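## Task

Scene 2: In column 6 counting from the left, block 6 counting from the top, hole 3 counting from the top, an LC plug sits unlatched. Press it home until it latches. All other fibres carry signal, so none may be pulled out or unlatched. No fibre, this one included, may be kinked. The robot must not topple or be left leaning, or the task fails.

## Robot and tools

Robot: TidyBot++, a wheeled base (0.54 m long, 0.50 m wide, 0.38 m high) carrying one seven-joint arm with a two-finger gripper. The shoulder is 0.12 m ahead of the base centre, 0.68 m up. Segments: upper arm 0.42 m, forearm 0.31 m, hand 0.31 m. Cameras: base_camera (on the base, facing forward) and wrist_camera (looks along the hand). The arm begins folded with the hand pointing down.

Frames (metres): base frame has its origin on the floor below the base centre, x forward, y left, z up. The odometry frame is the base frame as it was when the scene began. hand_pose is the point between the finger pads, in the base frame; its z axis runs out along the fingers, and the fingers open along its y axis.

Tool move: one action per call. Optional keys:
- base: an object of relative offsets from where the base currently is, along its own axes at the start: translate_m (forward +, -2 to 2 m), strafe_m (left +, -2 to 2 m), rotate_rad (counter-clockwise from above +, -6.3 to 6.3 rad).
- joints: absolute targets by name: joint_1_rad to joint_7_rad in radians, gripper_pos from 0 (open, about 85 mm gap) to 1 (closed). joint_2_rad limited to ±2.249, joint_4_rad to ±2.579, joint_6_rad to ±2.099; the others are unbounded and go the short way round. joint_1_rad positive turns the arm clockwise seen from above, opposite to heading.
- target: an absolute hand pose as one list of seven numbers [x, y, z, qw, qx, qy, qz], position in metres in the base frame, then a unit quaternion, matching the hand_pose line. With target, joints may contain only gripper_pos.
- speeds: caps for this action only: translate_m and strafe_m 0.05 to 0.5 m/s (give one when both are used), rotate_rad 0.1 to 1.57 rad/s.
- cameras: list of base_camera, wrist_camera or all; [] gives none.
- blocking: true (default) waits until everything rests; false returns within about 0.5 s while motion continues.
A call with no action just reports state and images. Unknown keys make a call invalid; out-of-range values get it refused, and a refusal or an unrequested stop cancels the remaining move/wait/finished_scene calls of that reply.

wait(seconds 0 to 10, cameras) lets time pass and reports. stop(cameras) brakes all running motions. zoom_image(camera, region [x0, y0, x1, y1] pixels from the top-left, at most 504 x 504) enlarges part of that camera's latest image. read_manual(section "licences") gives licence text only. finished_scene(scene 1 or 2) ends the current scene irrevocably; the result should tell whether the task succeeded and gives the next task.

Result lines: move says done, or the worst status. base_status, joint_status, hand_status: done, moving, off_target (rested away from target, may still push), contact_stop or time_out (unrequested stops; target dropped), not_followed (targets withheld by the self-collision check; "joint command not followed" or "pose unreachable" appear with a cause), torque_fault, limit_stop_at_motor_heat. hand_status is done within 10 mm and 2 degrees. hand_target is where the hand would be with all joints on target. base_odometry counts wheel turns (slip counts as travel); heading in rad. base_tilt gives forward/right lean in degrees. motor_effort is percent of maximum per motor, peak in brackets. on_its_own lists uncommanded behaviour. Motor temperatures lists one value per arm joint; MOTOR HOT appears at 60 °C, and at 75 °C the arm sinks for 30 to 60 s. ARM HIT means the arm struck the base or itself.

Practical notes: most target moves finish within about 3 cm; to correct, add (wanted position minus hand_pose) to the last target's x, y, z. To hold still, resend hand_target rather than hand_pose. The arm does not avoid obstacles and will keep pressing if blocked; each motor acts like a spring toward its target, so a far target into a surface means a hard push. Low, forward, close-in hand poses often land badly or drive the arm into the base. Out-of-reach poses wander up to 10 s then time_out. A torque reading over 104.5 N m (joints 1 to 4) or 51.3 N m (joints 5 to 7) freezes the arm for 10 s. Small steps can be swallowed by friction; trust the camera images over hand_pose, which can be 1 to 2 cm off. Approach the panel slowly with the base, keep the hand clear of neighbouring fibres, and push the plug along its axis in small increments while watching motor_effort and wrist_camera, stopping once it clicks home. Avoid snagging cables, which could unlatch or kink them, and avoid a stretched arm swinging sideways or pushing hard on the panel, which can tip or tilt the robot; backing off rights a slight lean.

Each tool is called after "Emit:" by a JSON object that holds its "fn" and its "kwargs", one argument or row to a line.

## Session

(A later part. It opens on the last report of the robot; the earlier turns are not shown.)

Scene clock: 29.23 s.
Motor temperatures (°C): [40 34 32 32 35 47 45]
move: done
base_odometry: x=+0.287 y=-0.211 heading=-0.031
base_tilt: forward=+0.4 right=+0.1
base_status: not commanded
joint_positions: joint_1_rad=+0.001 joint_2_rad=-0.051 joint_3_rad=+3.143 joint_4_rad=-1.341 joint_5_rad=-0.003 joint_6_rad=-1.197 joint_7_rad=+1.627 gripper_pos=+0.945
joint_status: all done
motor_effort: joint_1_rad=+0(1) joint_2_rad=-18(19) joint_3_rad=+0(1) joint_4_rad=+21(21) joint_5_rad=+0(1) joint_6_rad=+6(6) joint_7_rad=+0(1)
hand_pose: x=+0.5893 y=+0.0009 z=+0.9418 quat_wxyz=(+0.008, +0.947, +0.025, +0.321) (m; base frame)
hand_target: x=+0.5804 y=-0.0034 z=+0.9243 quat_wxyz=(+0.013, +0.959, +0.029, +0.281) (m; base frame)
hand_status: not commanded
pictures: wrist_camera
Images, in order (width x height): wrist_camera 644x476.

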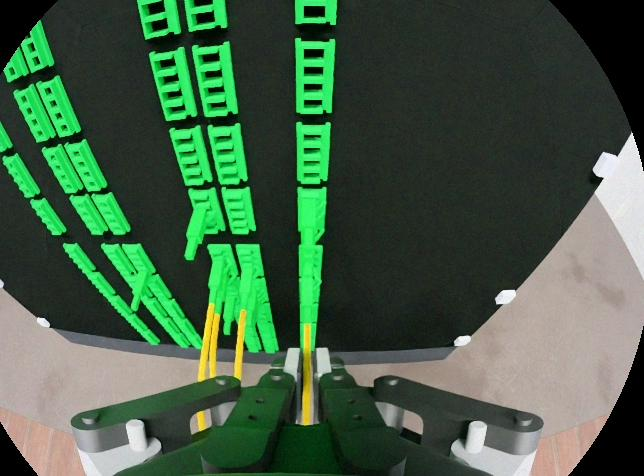

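Emit:
{"fn": "move", "kwargs": {
  "base": {"translate_m": 0.01},
  "joints": {"gripper_pos": 0.958},
  "speeds": {"translate_m": 0.05},
  "cameras": ["wrist_camera"]
}}

Emit:
{"fn": "zoom_image", "kwargs": {
  "camera": "wrist_camera",
  "region": [270, 290, 350, 370]
}}

Emit:
{"fn": "zoom_image", "kwargs": {
  "camera": "wrist_camera",
  "region": [200, 240, 340, 380]
}}

Scene clock: 30.50 s.
Motor temperatures (°C): [40 34 32 33 35 47 45]
move: done
base_odometry: x=+0.297 y=-0.211 heading=-0.031
base_tilt: forward=+0.4 right=+0.1
base_status: done
joint_positions: joint_1_rad=+0.001 joint_2_rad=-0.041 joint_3_rad=+3.143 joint_4_rad=-1.341 joint_5_rad=-0.003 joint_6_rad=-1.197 joint_7_rad=+1.627 gripper_pos=+0.958
joint_status: all done
motor_effort: joint_1_rad=+1(2) joint_2_rad=-19(21) joint_3_rad=+0(1) joint_4_rad=+20(21) joint_5_rad=-1(1) joint_6_rad=+6(7) joint_7_rad=+1(1)
hand_pose: x=+0.5915 y=+0.0009 z=+0.9374 quat_wxyz=(+0.008, +0.948, +0.026, +0.317) (m; base frame)
hand_target: x=+0.5804 y=-0.0034 z=+0.9243 quat_wxyz=(+0.013, +0.959, +0.029, +0.281) (m; base frame)
hand_status: not commanded
pictures: wrist_camera
Images, in order (width x height): wrist_camera 644x476.

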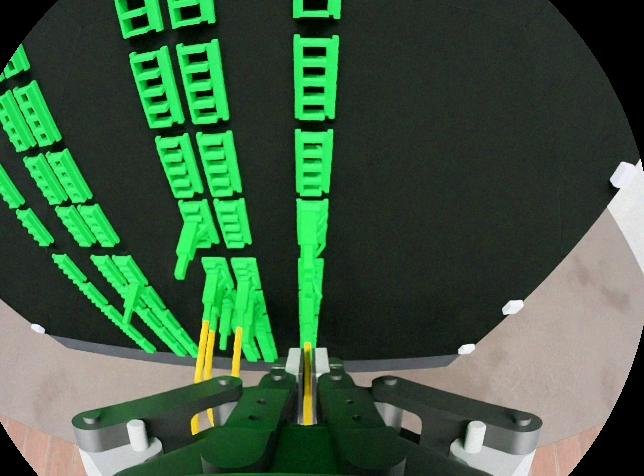

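Scaled by 6.300.

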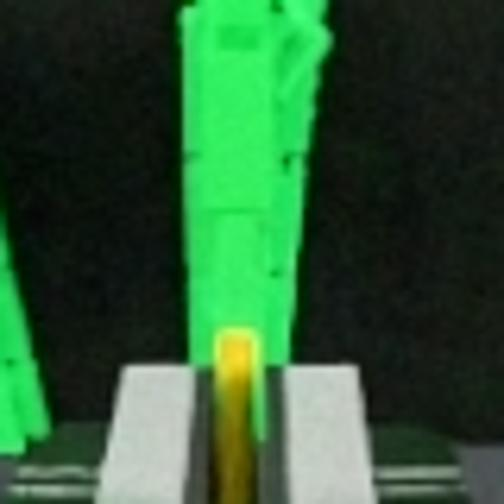

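Scaled by 3.600.

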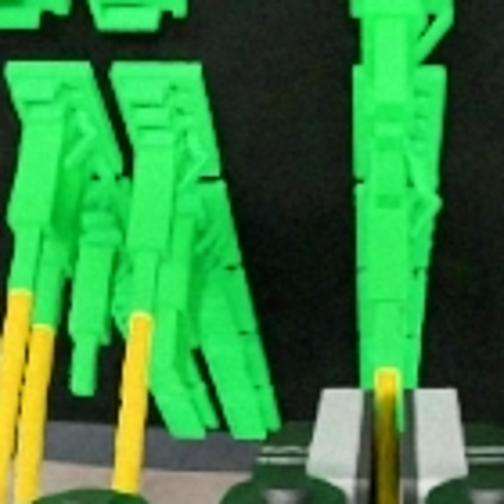

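Emit:
{"fn": "move", "kwargs": {
  "base": {"translate_m": 0.006},
  "joints": {"joint_2_rad": -0.04},
  "speeds": {"translate_m": 0.05},
  "cameras": ["wrist_camera"]
}}

Emit:
{"fn": "zoom_image", "kwargs": {
  "camera": "wrist_camera",
  "region": [270, 290, 350, 370]
}}

Emit:
{"fn": "zoom_image", "kwargs": {
  "camera": "wrist_camera",
  "region": [200, 240, 340, 380]
}}

Scene clock: 31.97 s.
Motor temperatures (°C): [40 34 32 33 35 47 45]
move: done
base_odometry: x=+0.303 y=-0.211 heading=-0.030
base_tilt: forward=+0.4 right=+0.1
base_status: done
joint_positions: joint_1_rad=+0.001 joint_2_rad=-0.043 joint_3_rad=+3.143 joint_4_rad=-1.341 joint_5_rad=-0.003 joint_6_rad=-1.198 joint_7_rad=+1.627 gripper_pos=+0.958
joint_status: all done
motor_effort: joint_1_rad=+0(1) joint_2_rad=-19(23) joint_3_rad=+0(2) joint_4_rad=+20(21) joint_5_rad=-1(1) joint_6_rad=+6(7) joint_7_rad=+1(2)
hand_pose: x=+0.5910 y=+0.0009 z=+0.9382 quat_wxyz=(+0.008, +0.948, +0.026, +0.317) (m; base frame)
hand_target: x=+0.5763 y=-0.0034 z=+0.9321 quat_wxyz=(+0.013, +0.957, +0.029, +0.289) (m; base frame)
hand_status: not commanded
pictures: wrist_camera
Images, in order (width x height): wrist_camera 644x476.

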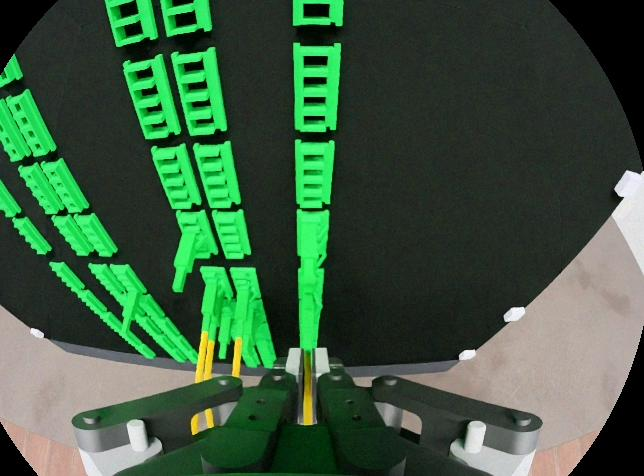

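Scaled by 6.300.

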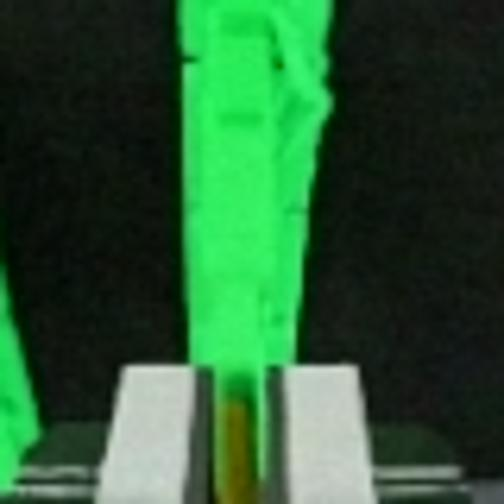

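Scaled by 3.600.

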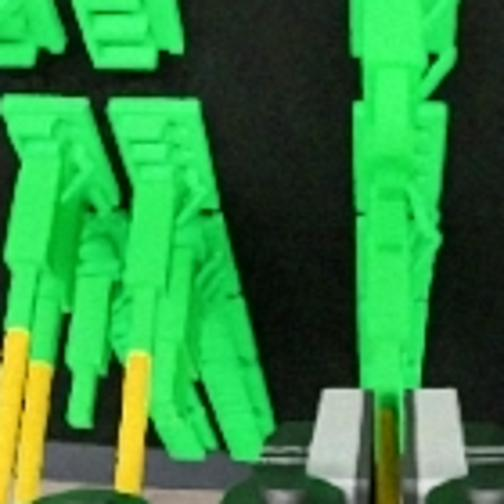

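Emit:
{"fn": "zoom_image", "kwargs": {
  "camera": "wrist_camera",
  "region": [288, 318, 328, 358]
}}

Scaled by 12.600.

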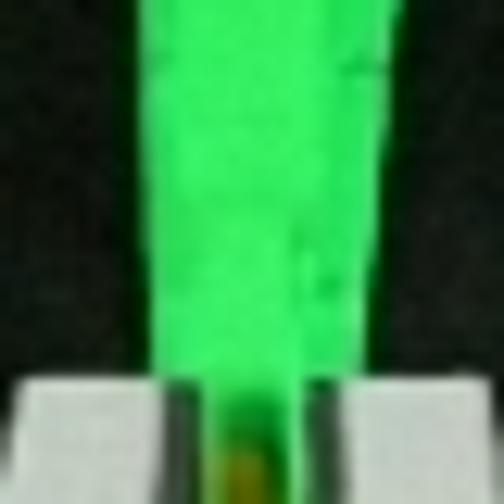

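Emit:
{"fn": "move", "kwargs": {
  "base": {"translate_m": 0.003},
  "speeds": {"translate_m": 0.05},
  "cameras": ["wrist_camera"]
}}

Emit:
{"fn": "zoom_image", "kwargs": {
  "camera": "wrist_camera",
  "region": [270, 290, 350, 370]
}}

Emit:
{"fn": "zoom_image", "kwargs": {
  "camera": "wrist_camera",
  "region": [200, 240, 340, 380]
}}

Scene clock: 33.13 s.
Motor temperatures (°C): [40 34 32 33 35 46 45]
move: done
base_odometry: x=+0.306 y=-0.211 heading=-0.030
base_tilt: forward=+0.4 right=+0.1
base_status: done
joint_positions: joint_1_rad=+0.001 joint_2_rad=-0.043 joint_3_rad=+3.143 joint_4_rad=-1.341 joint_5_rad=-0.003 joint_6_rad=-1.198 joint_7_rad=+1.627 gripper_pos=+0.958
joint_status: not commanded
motor_effort: joint_1_rad=+0(1) joint_2_rad=-19(23) joint_3_rad=+0(1) joint_4_rad=+20(21) joint_5_rad=+0(1) joint_6_rad=+6(7) joint_7_rad=+0(1)
hand_pose: x=+0.5910 y=+0.0009 z=+0.9382 quat_wxyz=(+0.008, +0.948, +0.026, +0.317) (m; base frame)
hand_target: x=+0.5763 y=-0.0034 z=+0.9321 quat_wxyz=(+0.013, +0.957, +0.029, +0.289) (m; base frame)
hand_status: not commanded
pictures: wrist_camera
Images, in order (width x height): wrist_camera 644x476.

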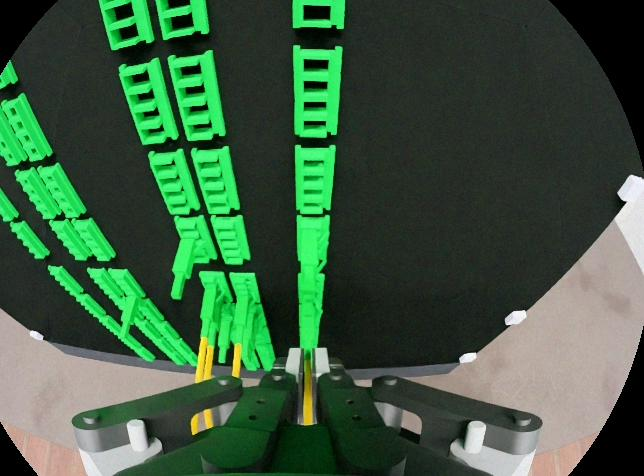

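Scaled by 6.300.

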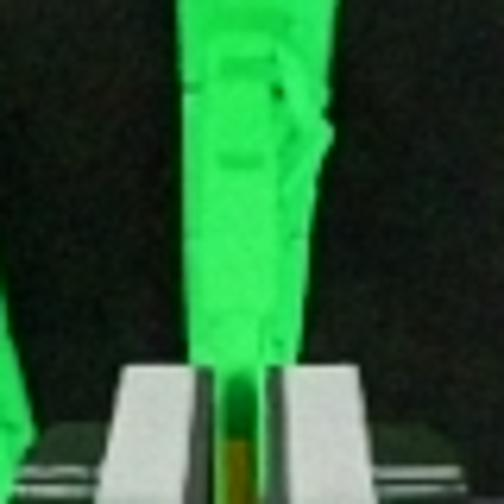

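Scaled by 3.600.

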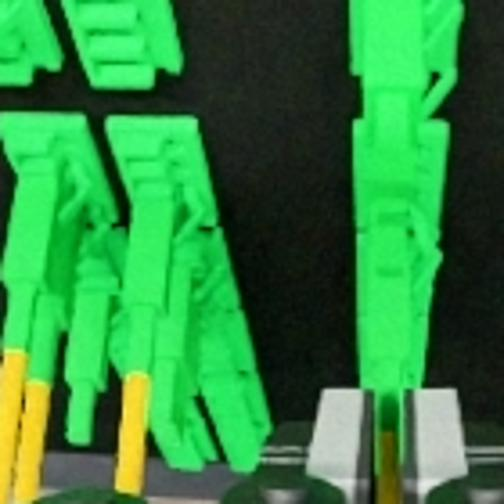

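Emit:
{"fn": "move", "kwargs": {
  "base": {"translate_m": 0.002},
  "speeds": {"translate_m": 0.05},
  "cameras": ["wrist_camera"]
}}

Emit:
{"fn": "zoom_image", "kwargs": {
  "camera": "wrist_camera",
  "region": [270, 290, 350, 370]
}}

Emit:
{"fn": "zoom_image", "kwargs": {
  "camera": "wrist_camera",
  "region": [200, 290, 280, 370]
}}

Scene clock: 33.77 s.
Motor temperatures (°C): [40 34 32 33 35 46 45]
move: done
base_odometry: x=+0.308 y=-0.211 heading=-0.030
base_tilt: forward=+0.4 right=+0.1
base_status: done
joint_positions: joint_1_rad=+0.001 joint_2_rad=-0.043 joint_3_rad=+3.143 joint_4_rad=-1.341 joint_5_rad=-0.003 joint_6_rad=-1.198 joint_7_rad=+1.627 gripper_pos=+0.958
joint_status: not commanded
motor_effort: joint_1_rad=+0(1) joint_2_rad=-20(23) joint_3_rad=+0(1) joint_4_rad=+20(21) joint_5_rad=+0(1) joint_6_rad=+6(7) joint_7_rad=+1(1)
hand_pose: x=+0.5909 y=+0.0009 z=+0.9383 quat_wxyz=(+0.008, +0.948, +0.026, +0.317) (m; base frame)
hand_target: x=+0.5763 y=-0.0034 z=+0.9321 quat_wxyz=(+0.013, +0.957, +0.029, +0.289) (m; base frame)
hand_status: not commanded
pictures: wrist_camera
Images, in order (width x height): wrist_camera 644x476.

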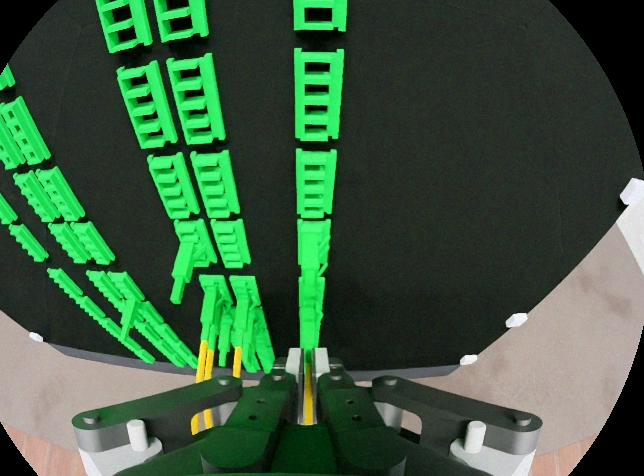

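Scaled by 6.300.

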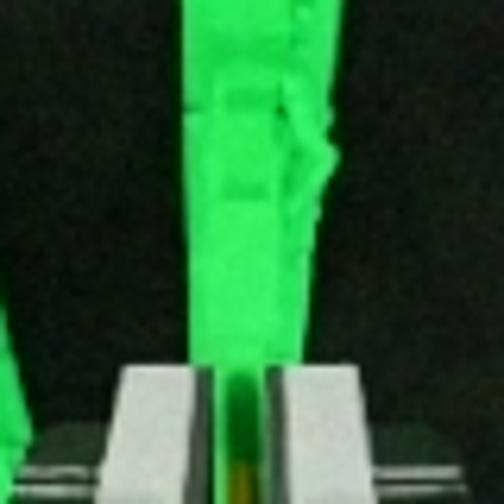

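Scaled by 6.300.

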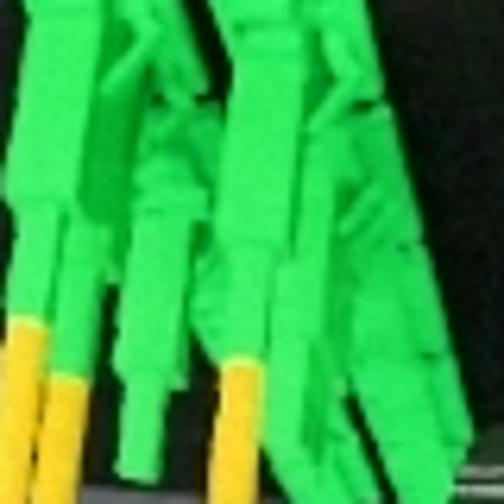

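Emit:
{"fn": "wait", "kwargs": {
  "seconds": 0.1,
  "cameras": ["wrist_camera"]
}}

Emit:
{"fn": "zoom_image", "kwargs": {
  "camera": "wrist_camera",
  "region": [290, 310, 330, 350]
}}

Emit:
{"fn": "zoom_image", "kwargs": {
  "camera": "wrist_camera",
  "region": [200, 240, 340, 380]
}}

Scene clock: 34.00 s.
Motor temperatures (°C): [40 34 32 33 35 46 45]
base_odometry: x=+0.308 y=-0.211 heading=-0.030
base_tilt: forward=+0.4 right=+0.1
base_status: done
joint_positions: joint_1_rad=+0.001 joint_2_rad=-0.043 joint_3_rad=+3.143 joint_4_rad=-1.341 joint_5_rad=-0.003 joint_6_rad=-1.198 joint_7_rad=+1.627 gripper_pos=+0.958
joint_status: not commanded
motor_effort: joint_1_rad=+0(1) joint_2_rad=-19(23) joint_3_rad=-1(1) joint_4_rad=+20(21) joint_5_rad=-1(1) joint_6_rad=+6(7) joint_7_rad=+0(1)
hand_pose: x=+0.5909 y=+0.0009 z=+0.9383 quat_wxyz=(+0.008, +0.948, +0.026, +0.317) (m; base frame)
hand_target: x=+0.5763 y=-0.0034 z=+0.9321 quat_wxyz=(+0.013, +0.957, +0.029, +0.289) (m; base frame)
hand_status: not commanded
wait: 0.10 s; no rest
pictures: wrist_camera
Images, in order (width x height): wrist_camera 644x476.

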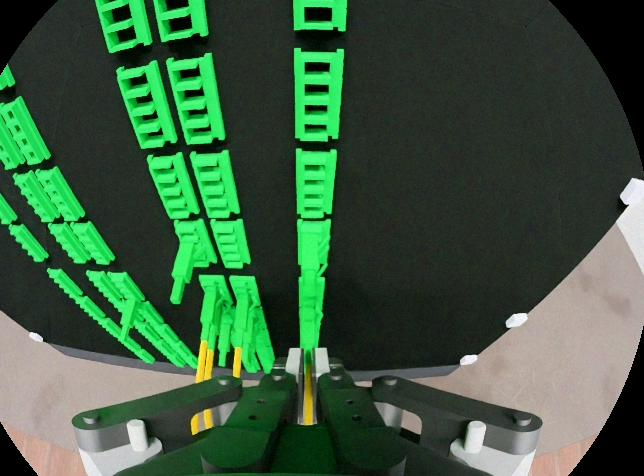

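Scaled by 12.600.

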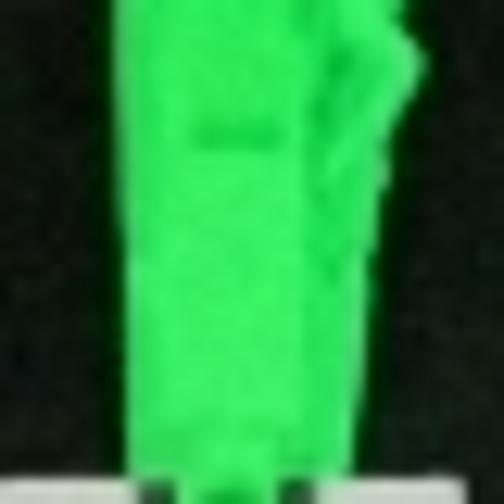

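Scaled by 3.600.

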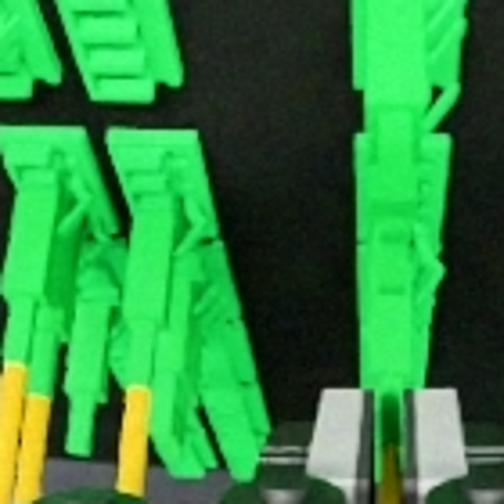

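Emit:
{"fn": "move", "kwargs": {
  "base": {"translate_m": 0.002},
  "speeds": {"translate_m": 0.05},
  "cameras": ["wrist_camera"]
}}

Emit:
{"fn": "zoom_image", "kwargs": {
  "camera": "wrist_camera",
  "region": [290, 290, 360, 360]
}}

Emit:
{"fn": "zoom_image", "kwargs": {
  "camera": "wrist_camera",
  "region": [200, 240, 340, 380]
}}

Scene clock: 34.73 s.
Motor temperatures (°C): [40 34 32 33 35 46 45]
move: done
base_odometry: x=+0.310 y=-0.211 heading=-0.030
base_tilt: forward=+0.4 right=+0.1
base_status: done
joint_positions: joint_1_rad=+0.001 joint_2_rad=-0.043 joint_3_rad=+3.143 joint_4_rad=-1.341 joint_5_rad=-0.003 joint_6_rad=-1.198 joint_7_rad=+1.627 gripper_pos=+0.958
joint_status: not commanded
motor_effort: joint_1_rad=-1(1) joint_2_rad=-20(23) joint_3_rad=+1(1) joint_4_rad=+21(21) joint_5_rad=+0(1) joint_6_rad=+6(7) joint_7_rad=+0(1)
hand_pose: x=+0.5908 y=+0.0009 z=+0.9383 quat_wxyz=(+0.008, +0.948, +0.026, +0.317) (m; base frame)
hand_target: x=+0.5763 y=-0.0034 z=+0.9321 quat_wxyz=(+0.013, +0.957, +0.029, +0.289) (m; base frame)
hand_status: not commanded
pictures: wrist_camera
Images, in order (width x height): wrist_camera 644x476.

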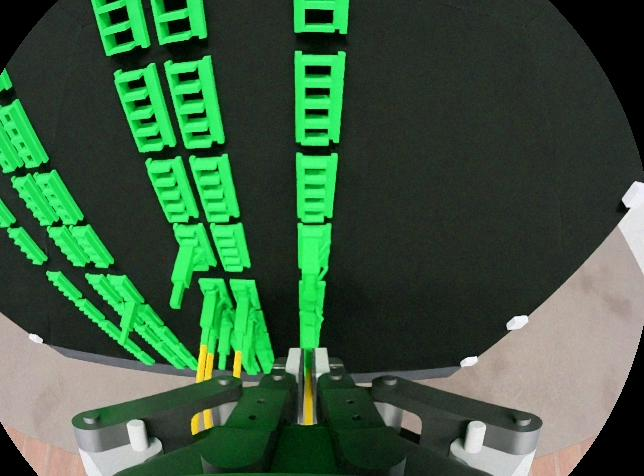

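Scaled by 7.200.

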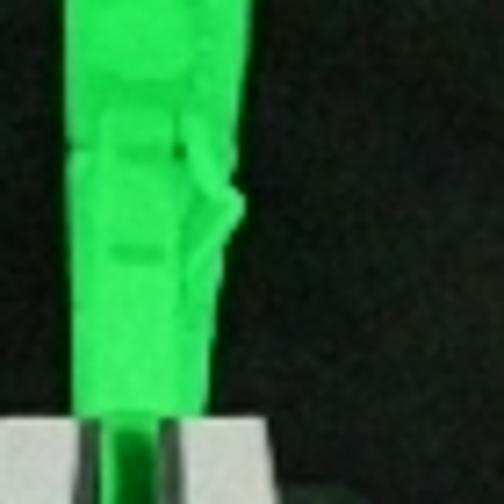

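Scaled by 3.600.

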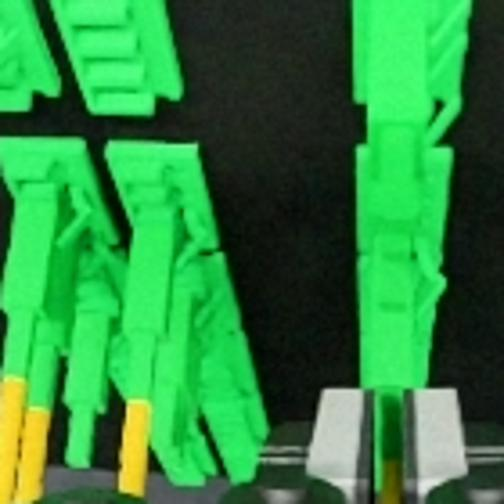

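Emit:
{"fn": "move", "kwargs": {
  "base": {"translate_m": 0.002},
  "speeds": {"translate_m": 0.05},
  "cameras": ["wrist_camera"]
}}

Emit:
{"fn": "zoom_image", "kwargs": {
  "camera": "wrist_camera",
  "region": [290, 290, 360, 360]
}}

Emit:
{"fn": "zoom_image", "kwargs": {
  "camera": "wrist_camera",
  "region": [200, 240, 340, 380]
}}

Scene clock: 35.40 s.
Motor temperatures (°C): [40 34 32 33 35 46 45]
move: done
base_odometry: x=+0.312 y=-0.211 heading=-0.030
base_tilt: forward=+0.4 right=+0.1
base_status: done
joint_positions: joint_1_rad=+0.001 joint_2_rad=-0.044 joint_3_rad=+3.143 joint_4_rad=-1.341 joint_5_rad=-0.003 joint_6_rad=-1.198 joint_7_rad=+1.627 gripper_pos=+0.958
joint_status: not commanded
motor_effort: joint_1_rad=+0(1) joint_2_rad=-19(22) joint_3_rad=+0(1) joint_4_rad=+21(21) joint_5_rad=-1(1) joint_6_rad=+6(6) joint_7_rad=+0(1)
hand_pose: x=+0.5908 y=+0.0009 z=+0.9384 quat_wxyz=(+0.008, +0.948, +0.026, +0.317) (m; base frame)
hand_target: x=+0.5763 y=-0.0034 z=+0.9321 quat_wxyz=(+0.013, +0.957, +0.029, +0.289) (m; base frame)
hand_status: not commanded
pictures: wrist_camera
Images, in order (width x height): wrist_camera 644x476.

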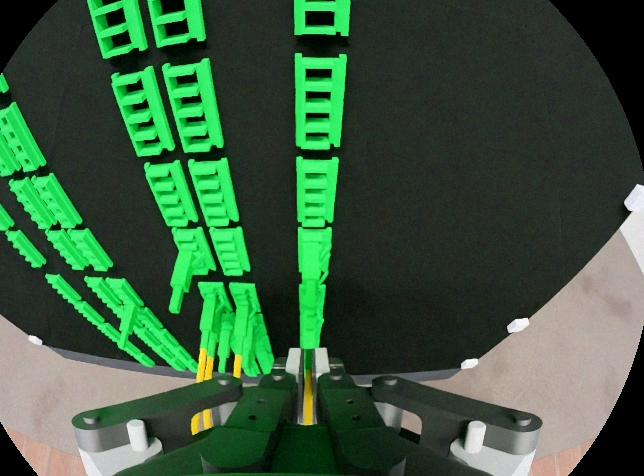

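Scaled by 7.200.

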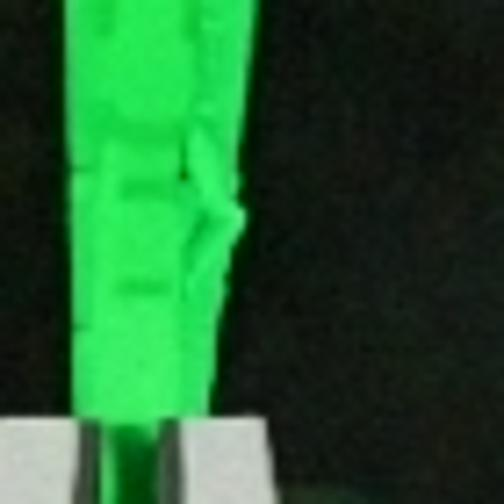

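Scaled by 3.600.

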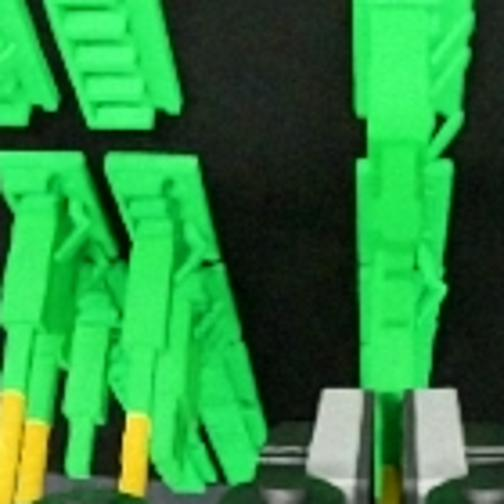

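Emit:
{"fn": "zoom_image", "kwargs": {
  "camera": "wrist_camera",
  "region": [280, 340, 340, 400]
}}

Emit:
{"fn": "zoom_image", "kwargs": {
  "camera": "wrist_camera",
  "region": [280, 220, 350, 290]
}}

Scaled by 8.400.

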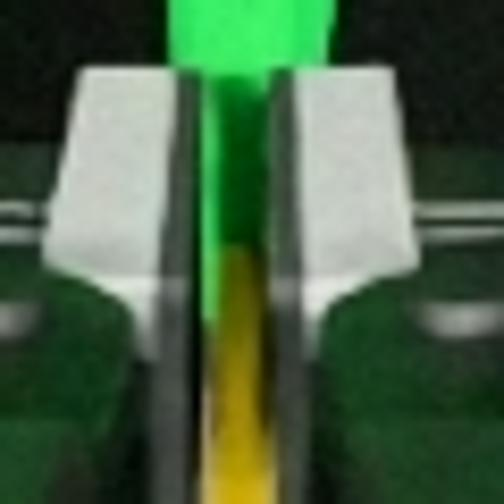

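Scaled by 7.200.

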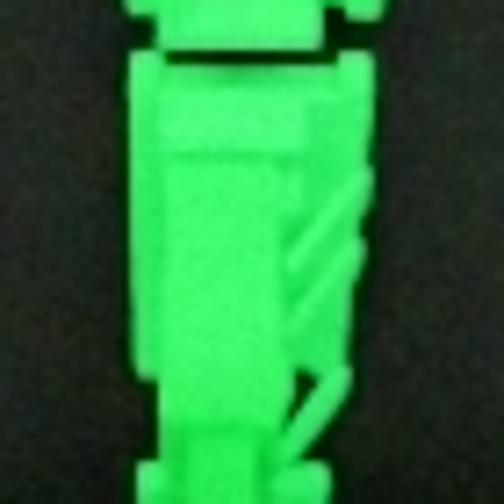

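Emit:
{"fn": "zoom_image", "kwargs": {
  "camera": "wrist_camera",
  "region": [292, 344, 324, 376]
}}

Emit:
{"fn": "zoom_image", "kwargs": {
  "camera": "wrist_camera",
  "region": [292, 370, 324, 402]
}}

Scaled by 15.750.

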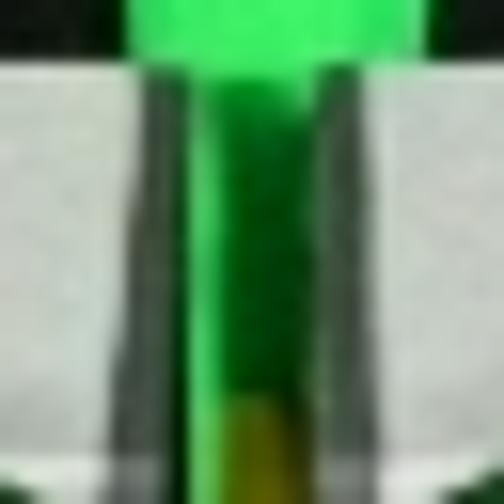

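Scaled by 15.750.

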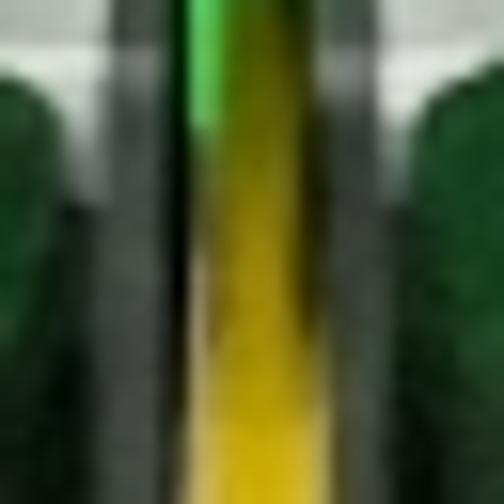

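Emit:
{"fn": "zoom_image", "kwargs": {
  "camera": "wrist_camera",
  "region": [296, 332, 322, 358]
}}

Scaled by 19.385.

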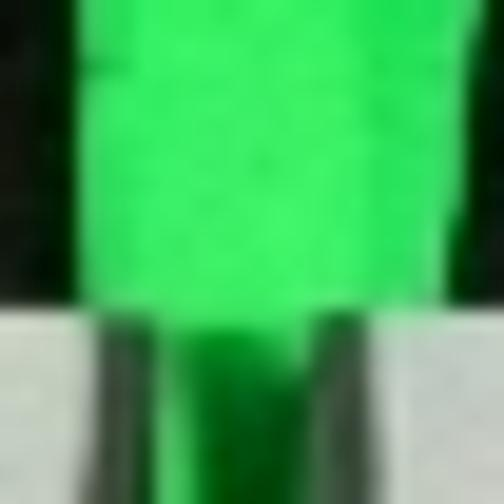

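Emit:
{"fn": "move", "kwargs": {
  "base": {"translate_m": 0.0015},
  "speeds": {"translate_m": 0.05},
  "cameras": ["wrist_camera"]
}}

Emit:
{"fn": "zoom_image", "kwargs": {
  "camera": "wrist_camera",
  "region": [292, 340, 324, 372]
}}

Emit:
{"fn": "zoom_image", "kwargs": {
  "camera": "wrist_camera",
  "region": [200, 240, 340, 380]
}}

Scene clock: 37.93 s.
Motor temperatures (°C): [40 34 32 33 35 46 45]
move: done
base_odometry: x=+0.314 y=-0.210 heading=-0.030
base_tilt: forward=+0.4 right=+0.1
base_status: done
joint_positions: joint_1_rad=+0.001 joint_2_rad=-0.044 joint_3_rad=+3.143 joint_4_rad=-1.341 joint_5_rad=-0.003 joint_6_rad=-1.199 joint_7_rad=+1.627 gripper_pos=+0.958
joint_status: not commanded
motor_effort: joint_1_rad=+0(1) joint_2_rad=-19(21) joint_3_rad=+0(1) joint_4_rad=+21(21) joint_5_rad=-1(1) joint_6_rad=+6(7) joint_7_rad=+0(1)
hand_pose: x=+0.5906 y=+0.0009 z=+0.9382 quat_wxyz=(+0.008, +0.948, +0.026, +0.317) (m; base frame)
hand_target: x=+0.5763 y=-0.0034 z=+0.9321 quat_wxyz=(+0.013, +0.957, +0.029, +0.289) (m; base frame)
hand_status: not commanded
pictures: wrist_camera
Images, in order (width x height): wrist_camera 644x476.

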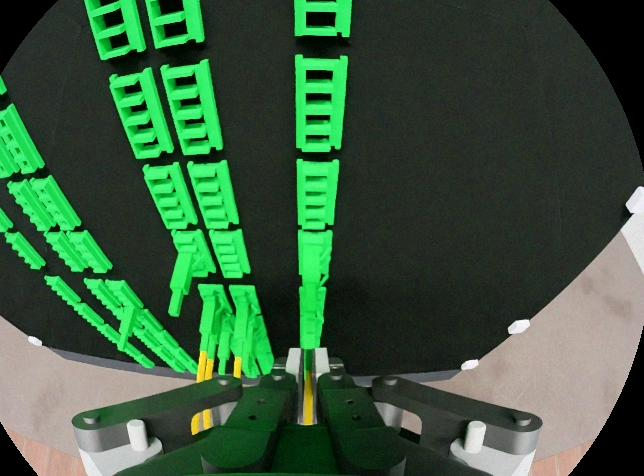

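Scaled by 15.750.

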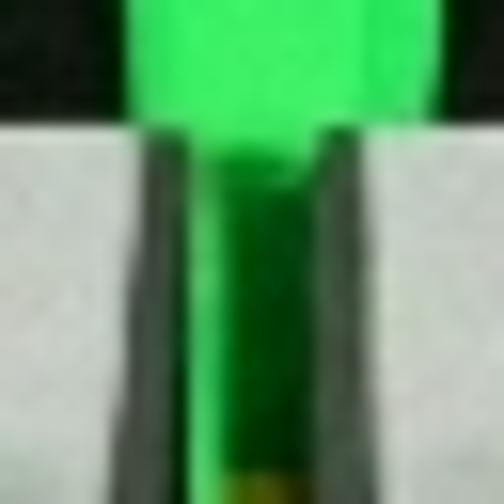

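Scaled by 3.600.

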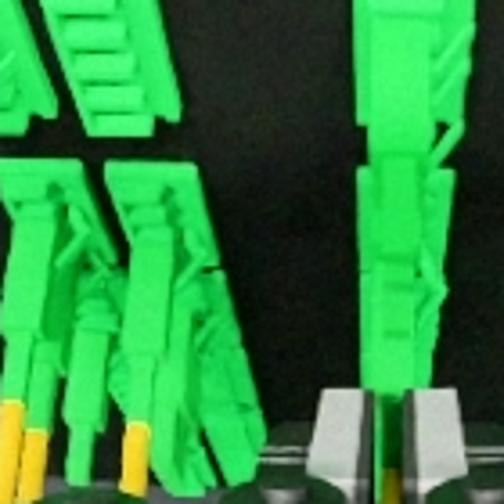

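Emit:
{"fn": "move", "kwargs": {
  "base": {"translate_m": 0.002},
  "speeds": {"translate_m": 0.05},
  "cameras": ["wrist_camera"]
}}

Emit:
{"fn": "zoom_image", "kwargs": {
  "camera": "wrist_camera",
  "region": [292, 340, 324, 372]
}}

Emit:
{"fn": "zoom_image", "kwargs": {
  "camera": "wrist_camera",
  "region": [220, 340, 252, 372]
}}

Scene clock: 38.63 s.
Motor temperatures (°C): [40 34 32 33 35 46 45]
move: done
base_odometry: x=+0.316 y=-0.210 heading=-0.030
base_tilt: forward=+0.4 right=+0.1
base_status: done
joint_positions: joint_1_rad=+0.001 joint_2_rad=-0.044 joint_3_rad=+3.143 joint_4_rad=-1.341 joint_5_rad=-0.003 joint_6_rad=-1.200 joint_7_rad=+1.627 gripper_pos=+0.958
joint_status: not commanded
motor_effort: joint_1_rad=-1(1) joint_2_rad=-18(20) joint_3_rad=-1(1) joint_4_rad=+20(21) joint_5_rad=-1(2) joint_6_rad=+6(7) joint_7_rad=+0(1)
hand_pose: x=+0.5901 y=+0.0009 z=+0.9380 quat_wxyz=(+0.008, +0.948, +0.026, +0.316) (m; base frame)
hand_target: x=+0.5763 y=-0.0034 z=+0.9321 quat_wxyz=(+0.013, +0.957, +0.029, +0.289) (m; base frame)
hand_status: not commanded
pictures: wrist_camera
Images, in order (width x height): wrist_camera 644x476.

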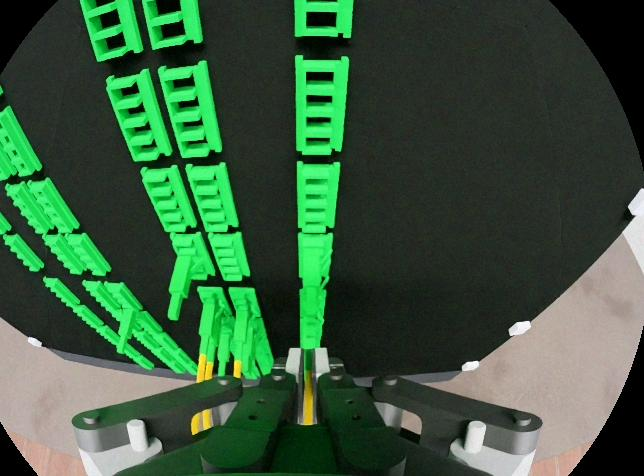

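Scaled by 15.750.

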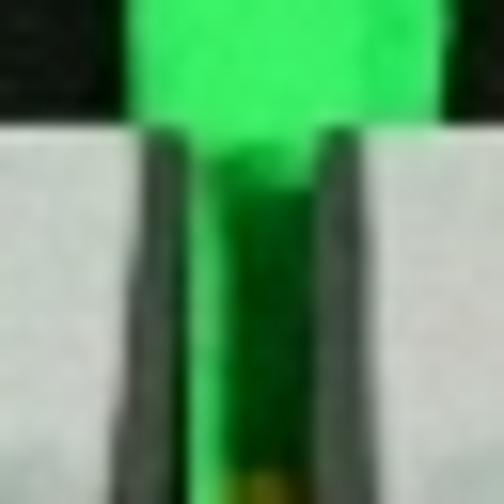

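Scaled by 15.750.

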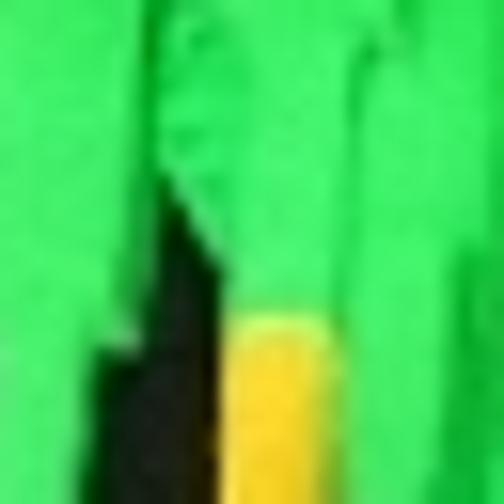

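Emit:
{"fn": "move", "kwargs": {
  "base": {"translate_m": 0.002},
  "speeds": {"translate_m": 0.05},
  "cameras": ["wrist_camera"]
}}

Emit:
{"fn": "zoom_image", "kwargs": {
  "camera": "wrist_camera",
  "region": [292, 340, 324, 372]
}}

Emit:
{"fn": "zoom_image", "kwargs": {
  "camera": "wrist_camera",
  "region": [220, 340, 252, 372]
}}

Scene clock: 39.87 s.
Motor temperatures (°C): [40 34 32 33 35 46 45]
move: done
base_odometry: x=+0.318 y=-0.210 heading=-0.030
base_tilt: forward=+0.4 right=+0.1
base_status: done
joint_positions: joint_1_rad=+0.001 joint_2_rad=-0.044 joint_3_rad=+3.143 joint_4_rad=-1.341 joint_5_rad=-0.003 joint_6_rad=-1.205 joint_7_rad=+1.627 gripper_pos=+0.958
joint_status: not commanded
motor_effort: joint_1_rad=-1(3) joint_2_rad=-18(19) joint_3_rad=-1(2) joint_4_rad=+20(21) joint_5_rad=-1(2) joint_6_rad=+6(8) joint_7_rad=+1(1)
hand_pose: x=+0.5888 y=+0.0009 z=+0.9374 quat_wxyz=(+0.008, +0.949, +0.026, +0.314) (m; base frame)
hand_target: x=+0.5763 y=-0.0034 z=+0.9321 quat_wxyz=(+0.013, +0.957, +0.029, +0.289) (m; base frame)
hand_status: not commanded
pictures: wrist_camera
Images, in order (width x height): wrist_camera 644x476.

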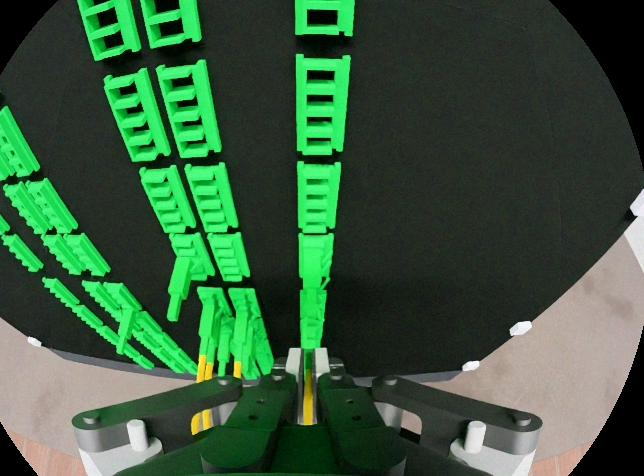

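Scaled by 15.750.

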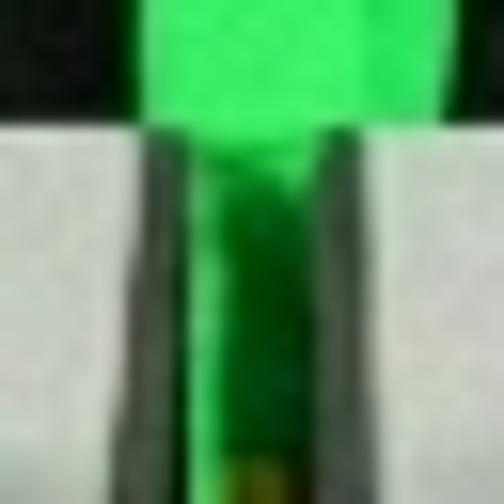

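Scaled by 15.750.

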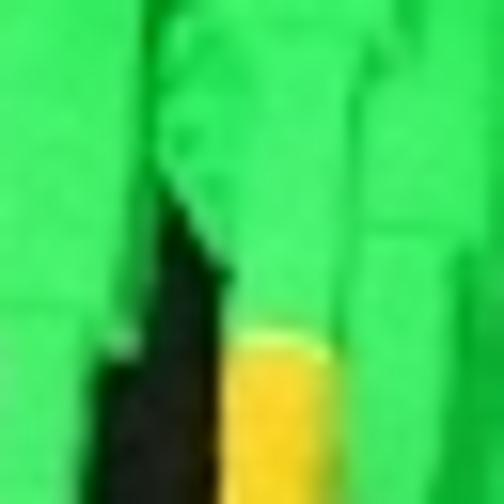

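Emit:
{"fn": "move", "kwargs": {
  "base": {"translate_m": 0.0015},
  "joints": {"joint_6_rad": -1.21},
  "speeds": {"translate_m": 0.05},
  "cameras": ["wrist_camera"]
}}

Emit:
{"fn": "zoom_image", "kwargs": {
  "camera": "wrist_camera",
  "region": [292, 340, 324, 372]
}}

Emit:
{"fn": "zoom_image", "kwargs": {
  "camera": "wrist_camera",
  "region": [220, 340, 252, 372]
}}

Scene clock: 40.93 s.
Motor temperatures (°C): [40 34 32 33 35 46 45]
move: done
base_odometry: x=+0.319 y=-0.210 heading=-0.030
base_tilt: forward=+0.4 right=+0.0
base_status: done
joint_positions: joint_1_rad=+0.001 joint_2_rad=-0.045 joint_3_rad=+3.143 joint_4_rad=-1.341 joint_5_rad=-0.003 joint_6_rad=-1.204 joint_7_rad=+1.627 gripper_pos=+0.958
joint_status: all done
motor_effort: joint_1_rad=-2(2) joint_2_rad=-17(18) joint_3_rad=-1(2) joint_4_rad=+21(22) joint_5_rad=-2(3) joint_6_rad=+9(10) joint_7_rad=+0(1)
hand_pose: x=+0.5889 y=+0.0008 z=+0.9376 quat_wxyz=(+0.008, +0.949, +0.025, +0.315) (m; base frame)
hand_target: x=+0.5915 y=-0.0034 z=+0.9429 quat_wxyz=(+0.015, +0.948, +0.028, +0.318) (m; base frame)
hand_status: not commanded
pictures: wrist_camera
Images, in order (width x height): wrist_camera 644x476.

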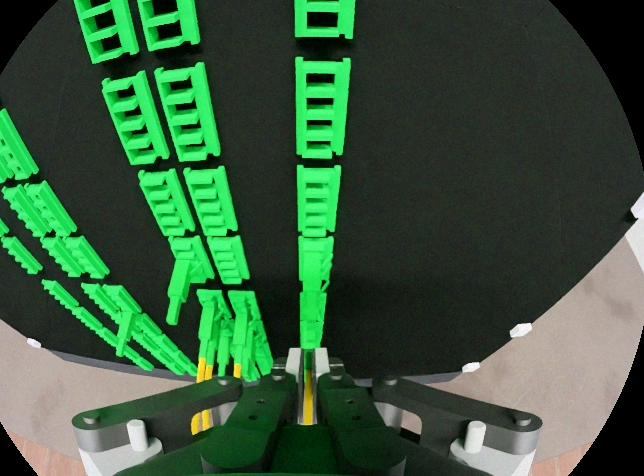

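Scaled by 15.750.

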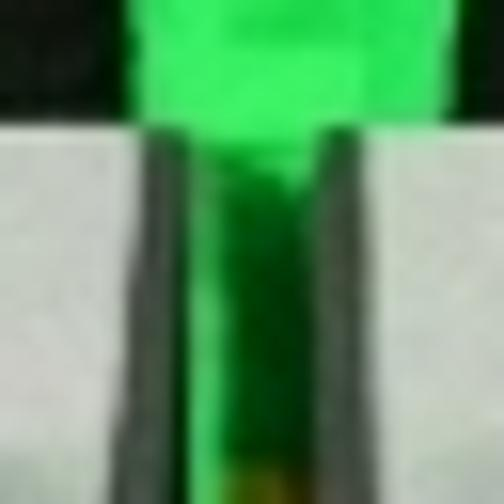

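Scaled by 15.750.

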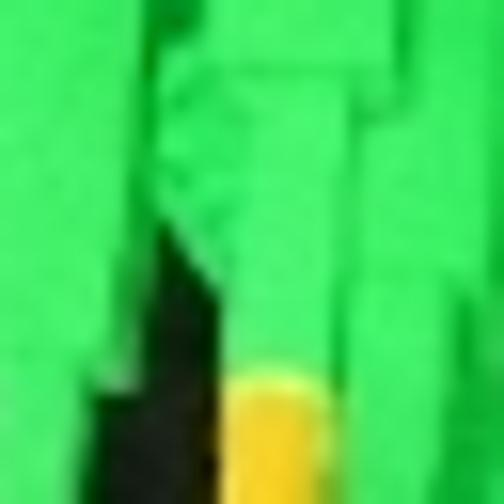

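Emit:
{"fn": "move", "kwargs": {
  "base": {"translate_m": 0.001},
  "speeds": {"translate_m": 0.05},
  "cameras": ["wrist_camera"]
}}

Emit:
{"fn": "zoom_image", "kwargs": {
  "camera": "wrist_camera",
  "region": [292, 340, 324, 372]
}}

Emit:
{"fn": "zoom_image", "kwargs": {
  "camera": "wrist_camera",
  "region": [220, 340, 252, 372]
}}

Emit:
{"fn": "zoom_image", "kwargs": {
  "camera": "wrist_camera",
  "region": [220, 260, 330, 370]
}}

Scene clock: 41.53 s.
Motor temperatures (°C): [40 34 32 33 35 46 45]
move: done
base_odometry: x=+0.320 y=-0.210 heading=-0.030
base_tilt: forward=+0.4 right=+0.1
base_status: done
joint_positions: joint_1_rad=+0.001 joint_2_rad=-0.045 joint_3_rad=+3.143 joint_4_rad=-1.341 joint_5_rad=-0.003 joint_6_rad=-1.204 joint_7_rad=+1.627 gripper_pos=+0.958
joint_status: not commanded
motor_effort: joint_1_rad=-2(3) joint_2_rad=-17(18) joint_3_rad=-1(2) joint_4_rad=+22(22) joint_5_rad=-3(3) joint_6_rad=+9(10) joint_7_rad=+1(1)
hand_pose: x=+0.5889 y=+0.0008 z=+0.9376 quat_wxyz=(+0.008, +0.949, +0.025, +0.315) (m; base frame)
hand_target: x=+0.5915 y=-0.0034 z=+0.9429 quat_wxyz=(+0.015, +0.948, +0.028, +0.318) (m; base frame)
hand_status: not commanded
pictures: wrist_camera
Images, in order (width x height): wrist_camera 644x476.

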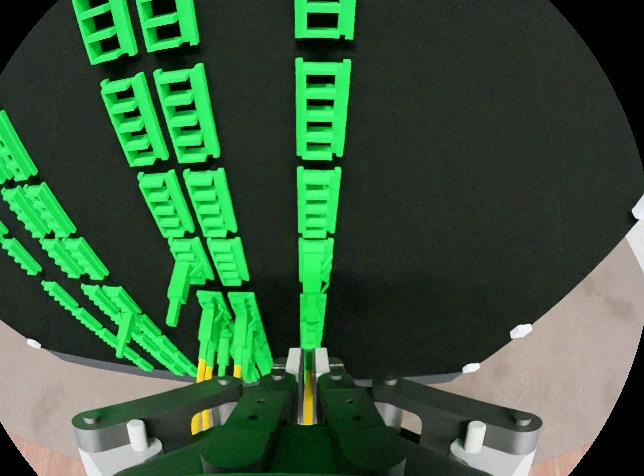

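Scaled by 15.750.

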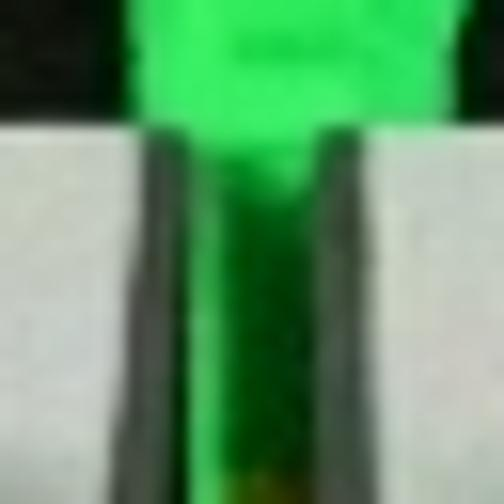

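Scaled by 15.750.

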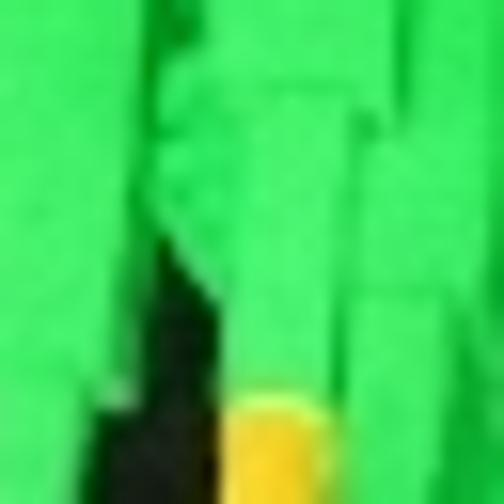

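Scaled by 4.582.

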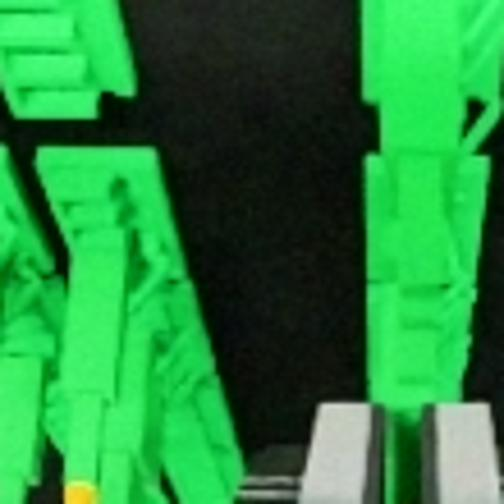

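Emit:
{"fn": "move", "kwargs": {
  "base": {"translate_m": 0.001},
  "speeds": {"translate_m": 0.05},
  "cameras": ["wrist_camera"]
}}

Emit:
{"fn": "zoom_image", "kwargs": {
  "camera": "wrist_camera",
  "region": [292, 340, 324, 372]
}}

Emit:
{"fn": "zoom_image", "kwargs": {
  "camera": "wrist_camera",
  "region": [220, 340, 252, 372]
}}

Scene clock: 42.33 s.
Motor temperatures (°C): [40 34 32 33 35 46 45]
move: done
base_odometry: x=+0.321 y=-0.210 heading=-0.030
base_tilt: forward=+0.4 right=+0.1
base_status: done
joint_positions: joint_1_rad=+0.001 joint_2_rad=-0.045 joint_3_rad=+3.143 joint_4_rad=-1.341 joint_5_rad=-0.003 joint_6_rad=-1.204 joint_7_rad=+1.627 gripper_pos=+0.958
joint_status: not commanded
motor_effort: joint_1_rad=-1(3) joint_2_rad=-16(17) joint_3_rad=-1(2) joint_4_rad=+23(23) joint_5_rad=-2(3) joint_6_rad=+11(13) joint_7_rad=+1(1)
hand_pose: x=+0.5889 y=+0.0007 z=+0.9377 quat_wxyz=(+0.008, +0.949, +0.025, +0.315) (m; base frame)
hand_target: x=+0.5915 y=-0.0034 z=+0.9429 quat_wxyz=(+0.015, +0.948, +0.028, +0.318) (m; base frame)
hand_status: not commanded
pictures: wrist_camera
Images, in order (width x height): wrist_camera 644x476.

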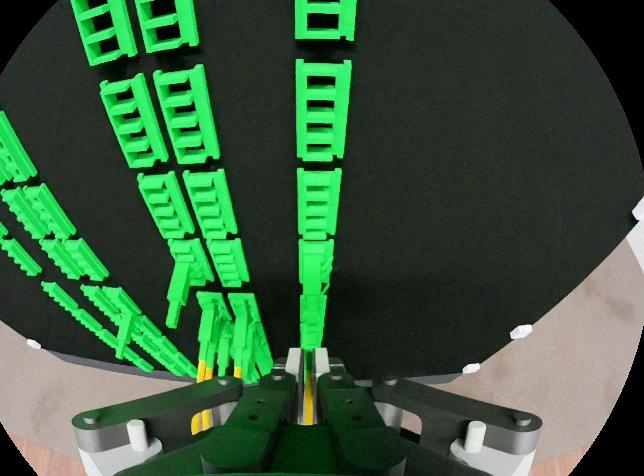

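Scaled by 15.750.

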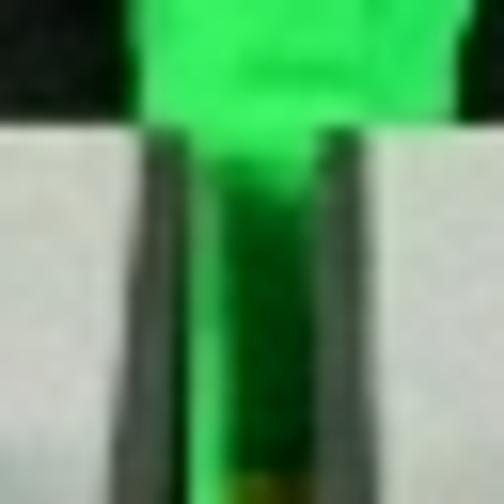

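Scaled by 15.750.

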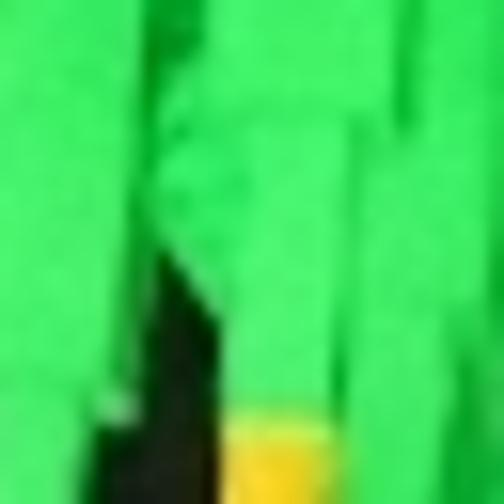

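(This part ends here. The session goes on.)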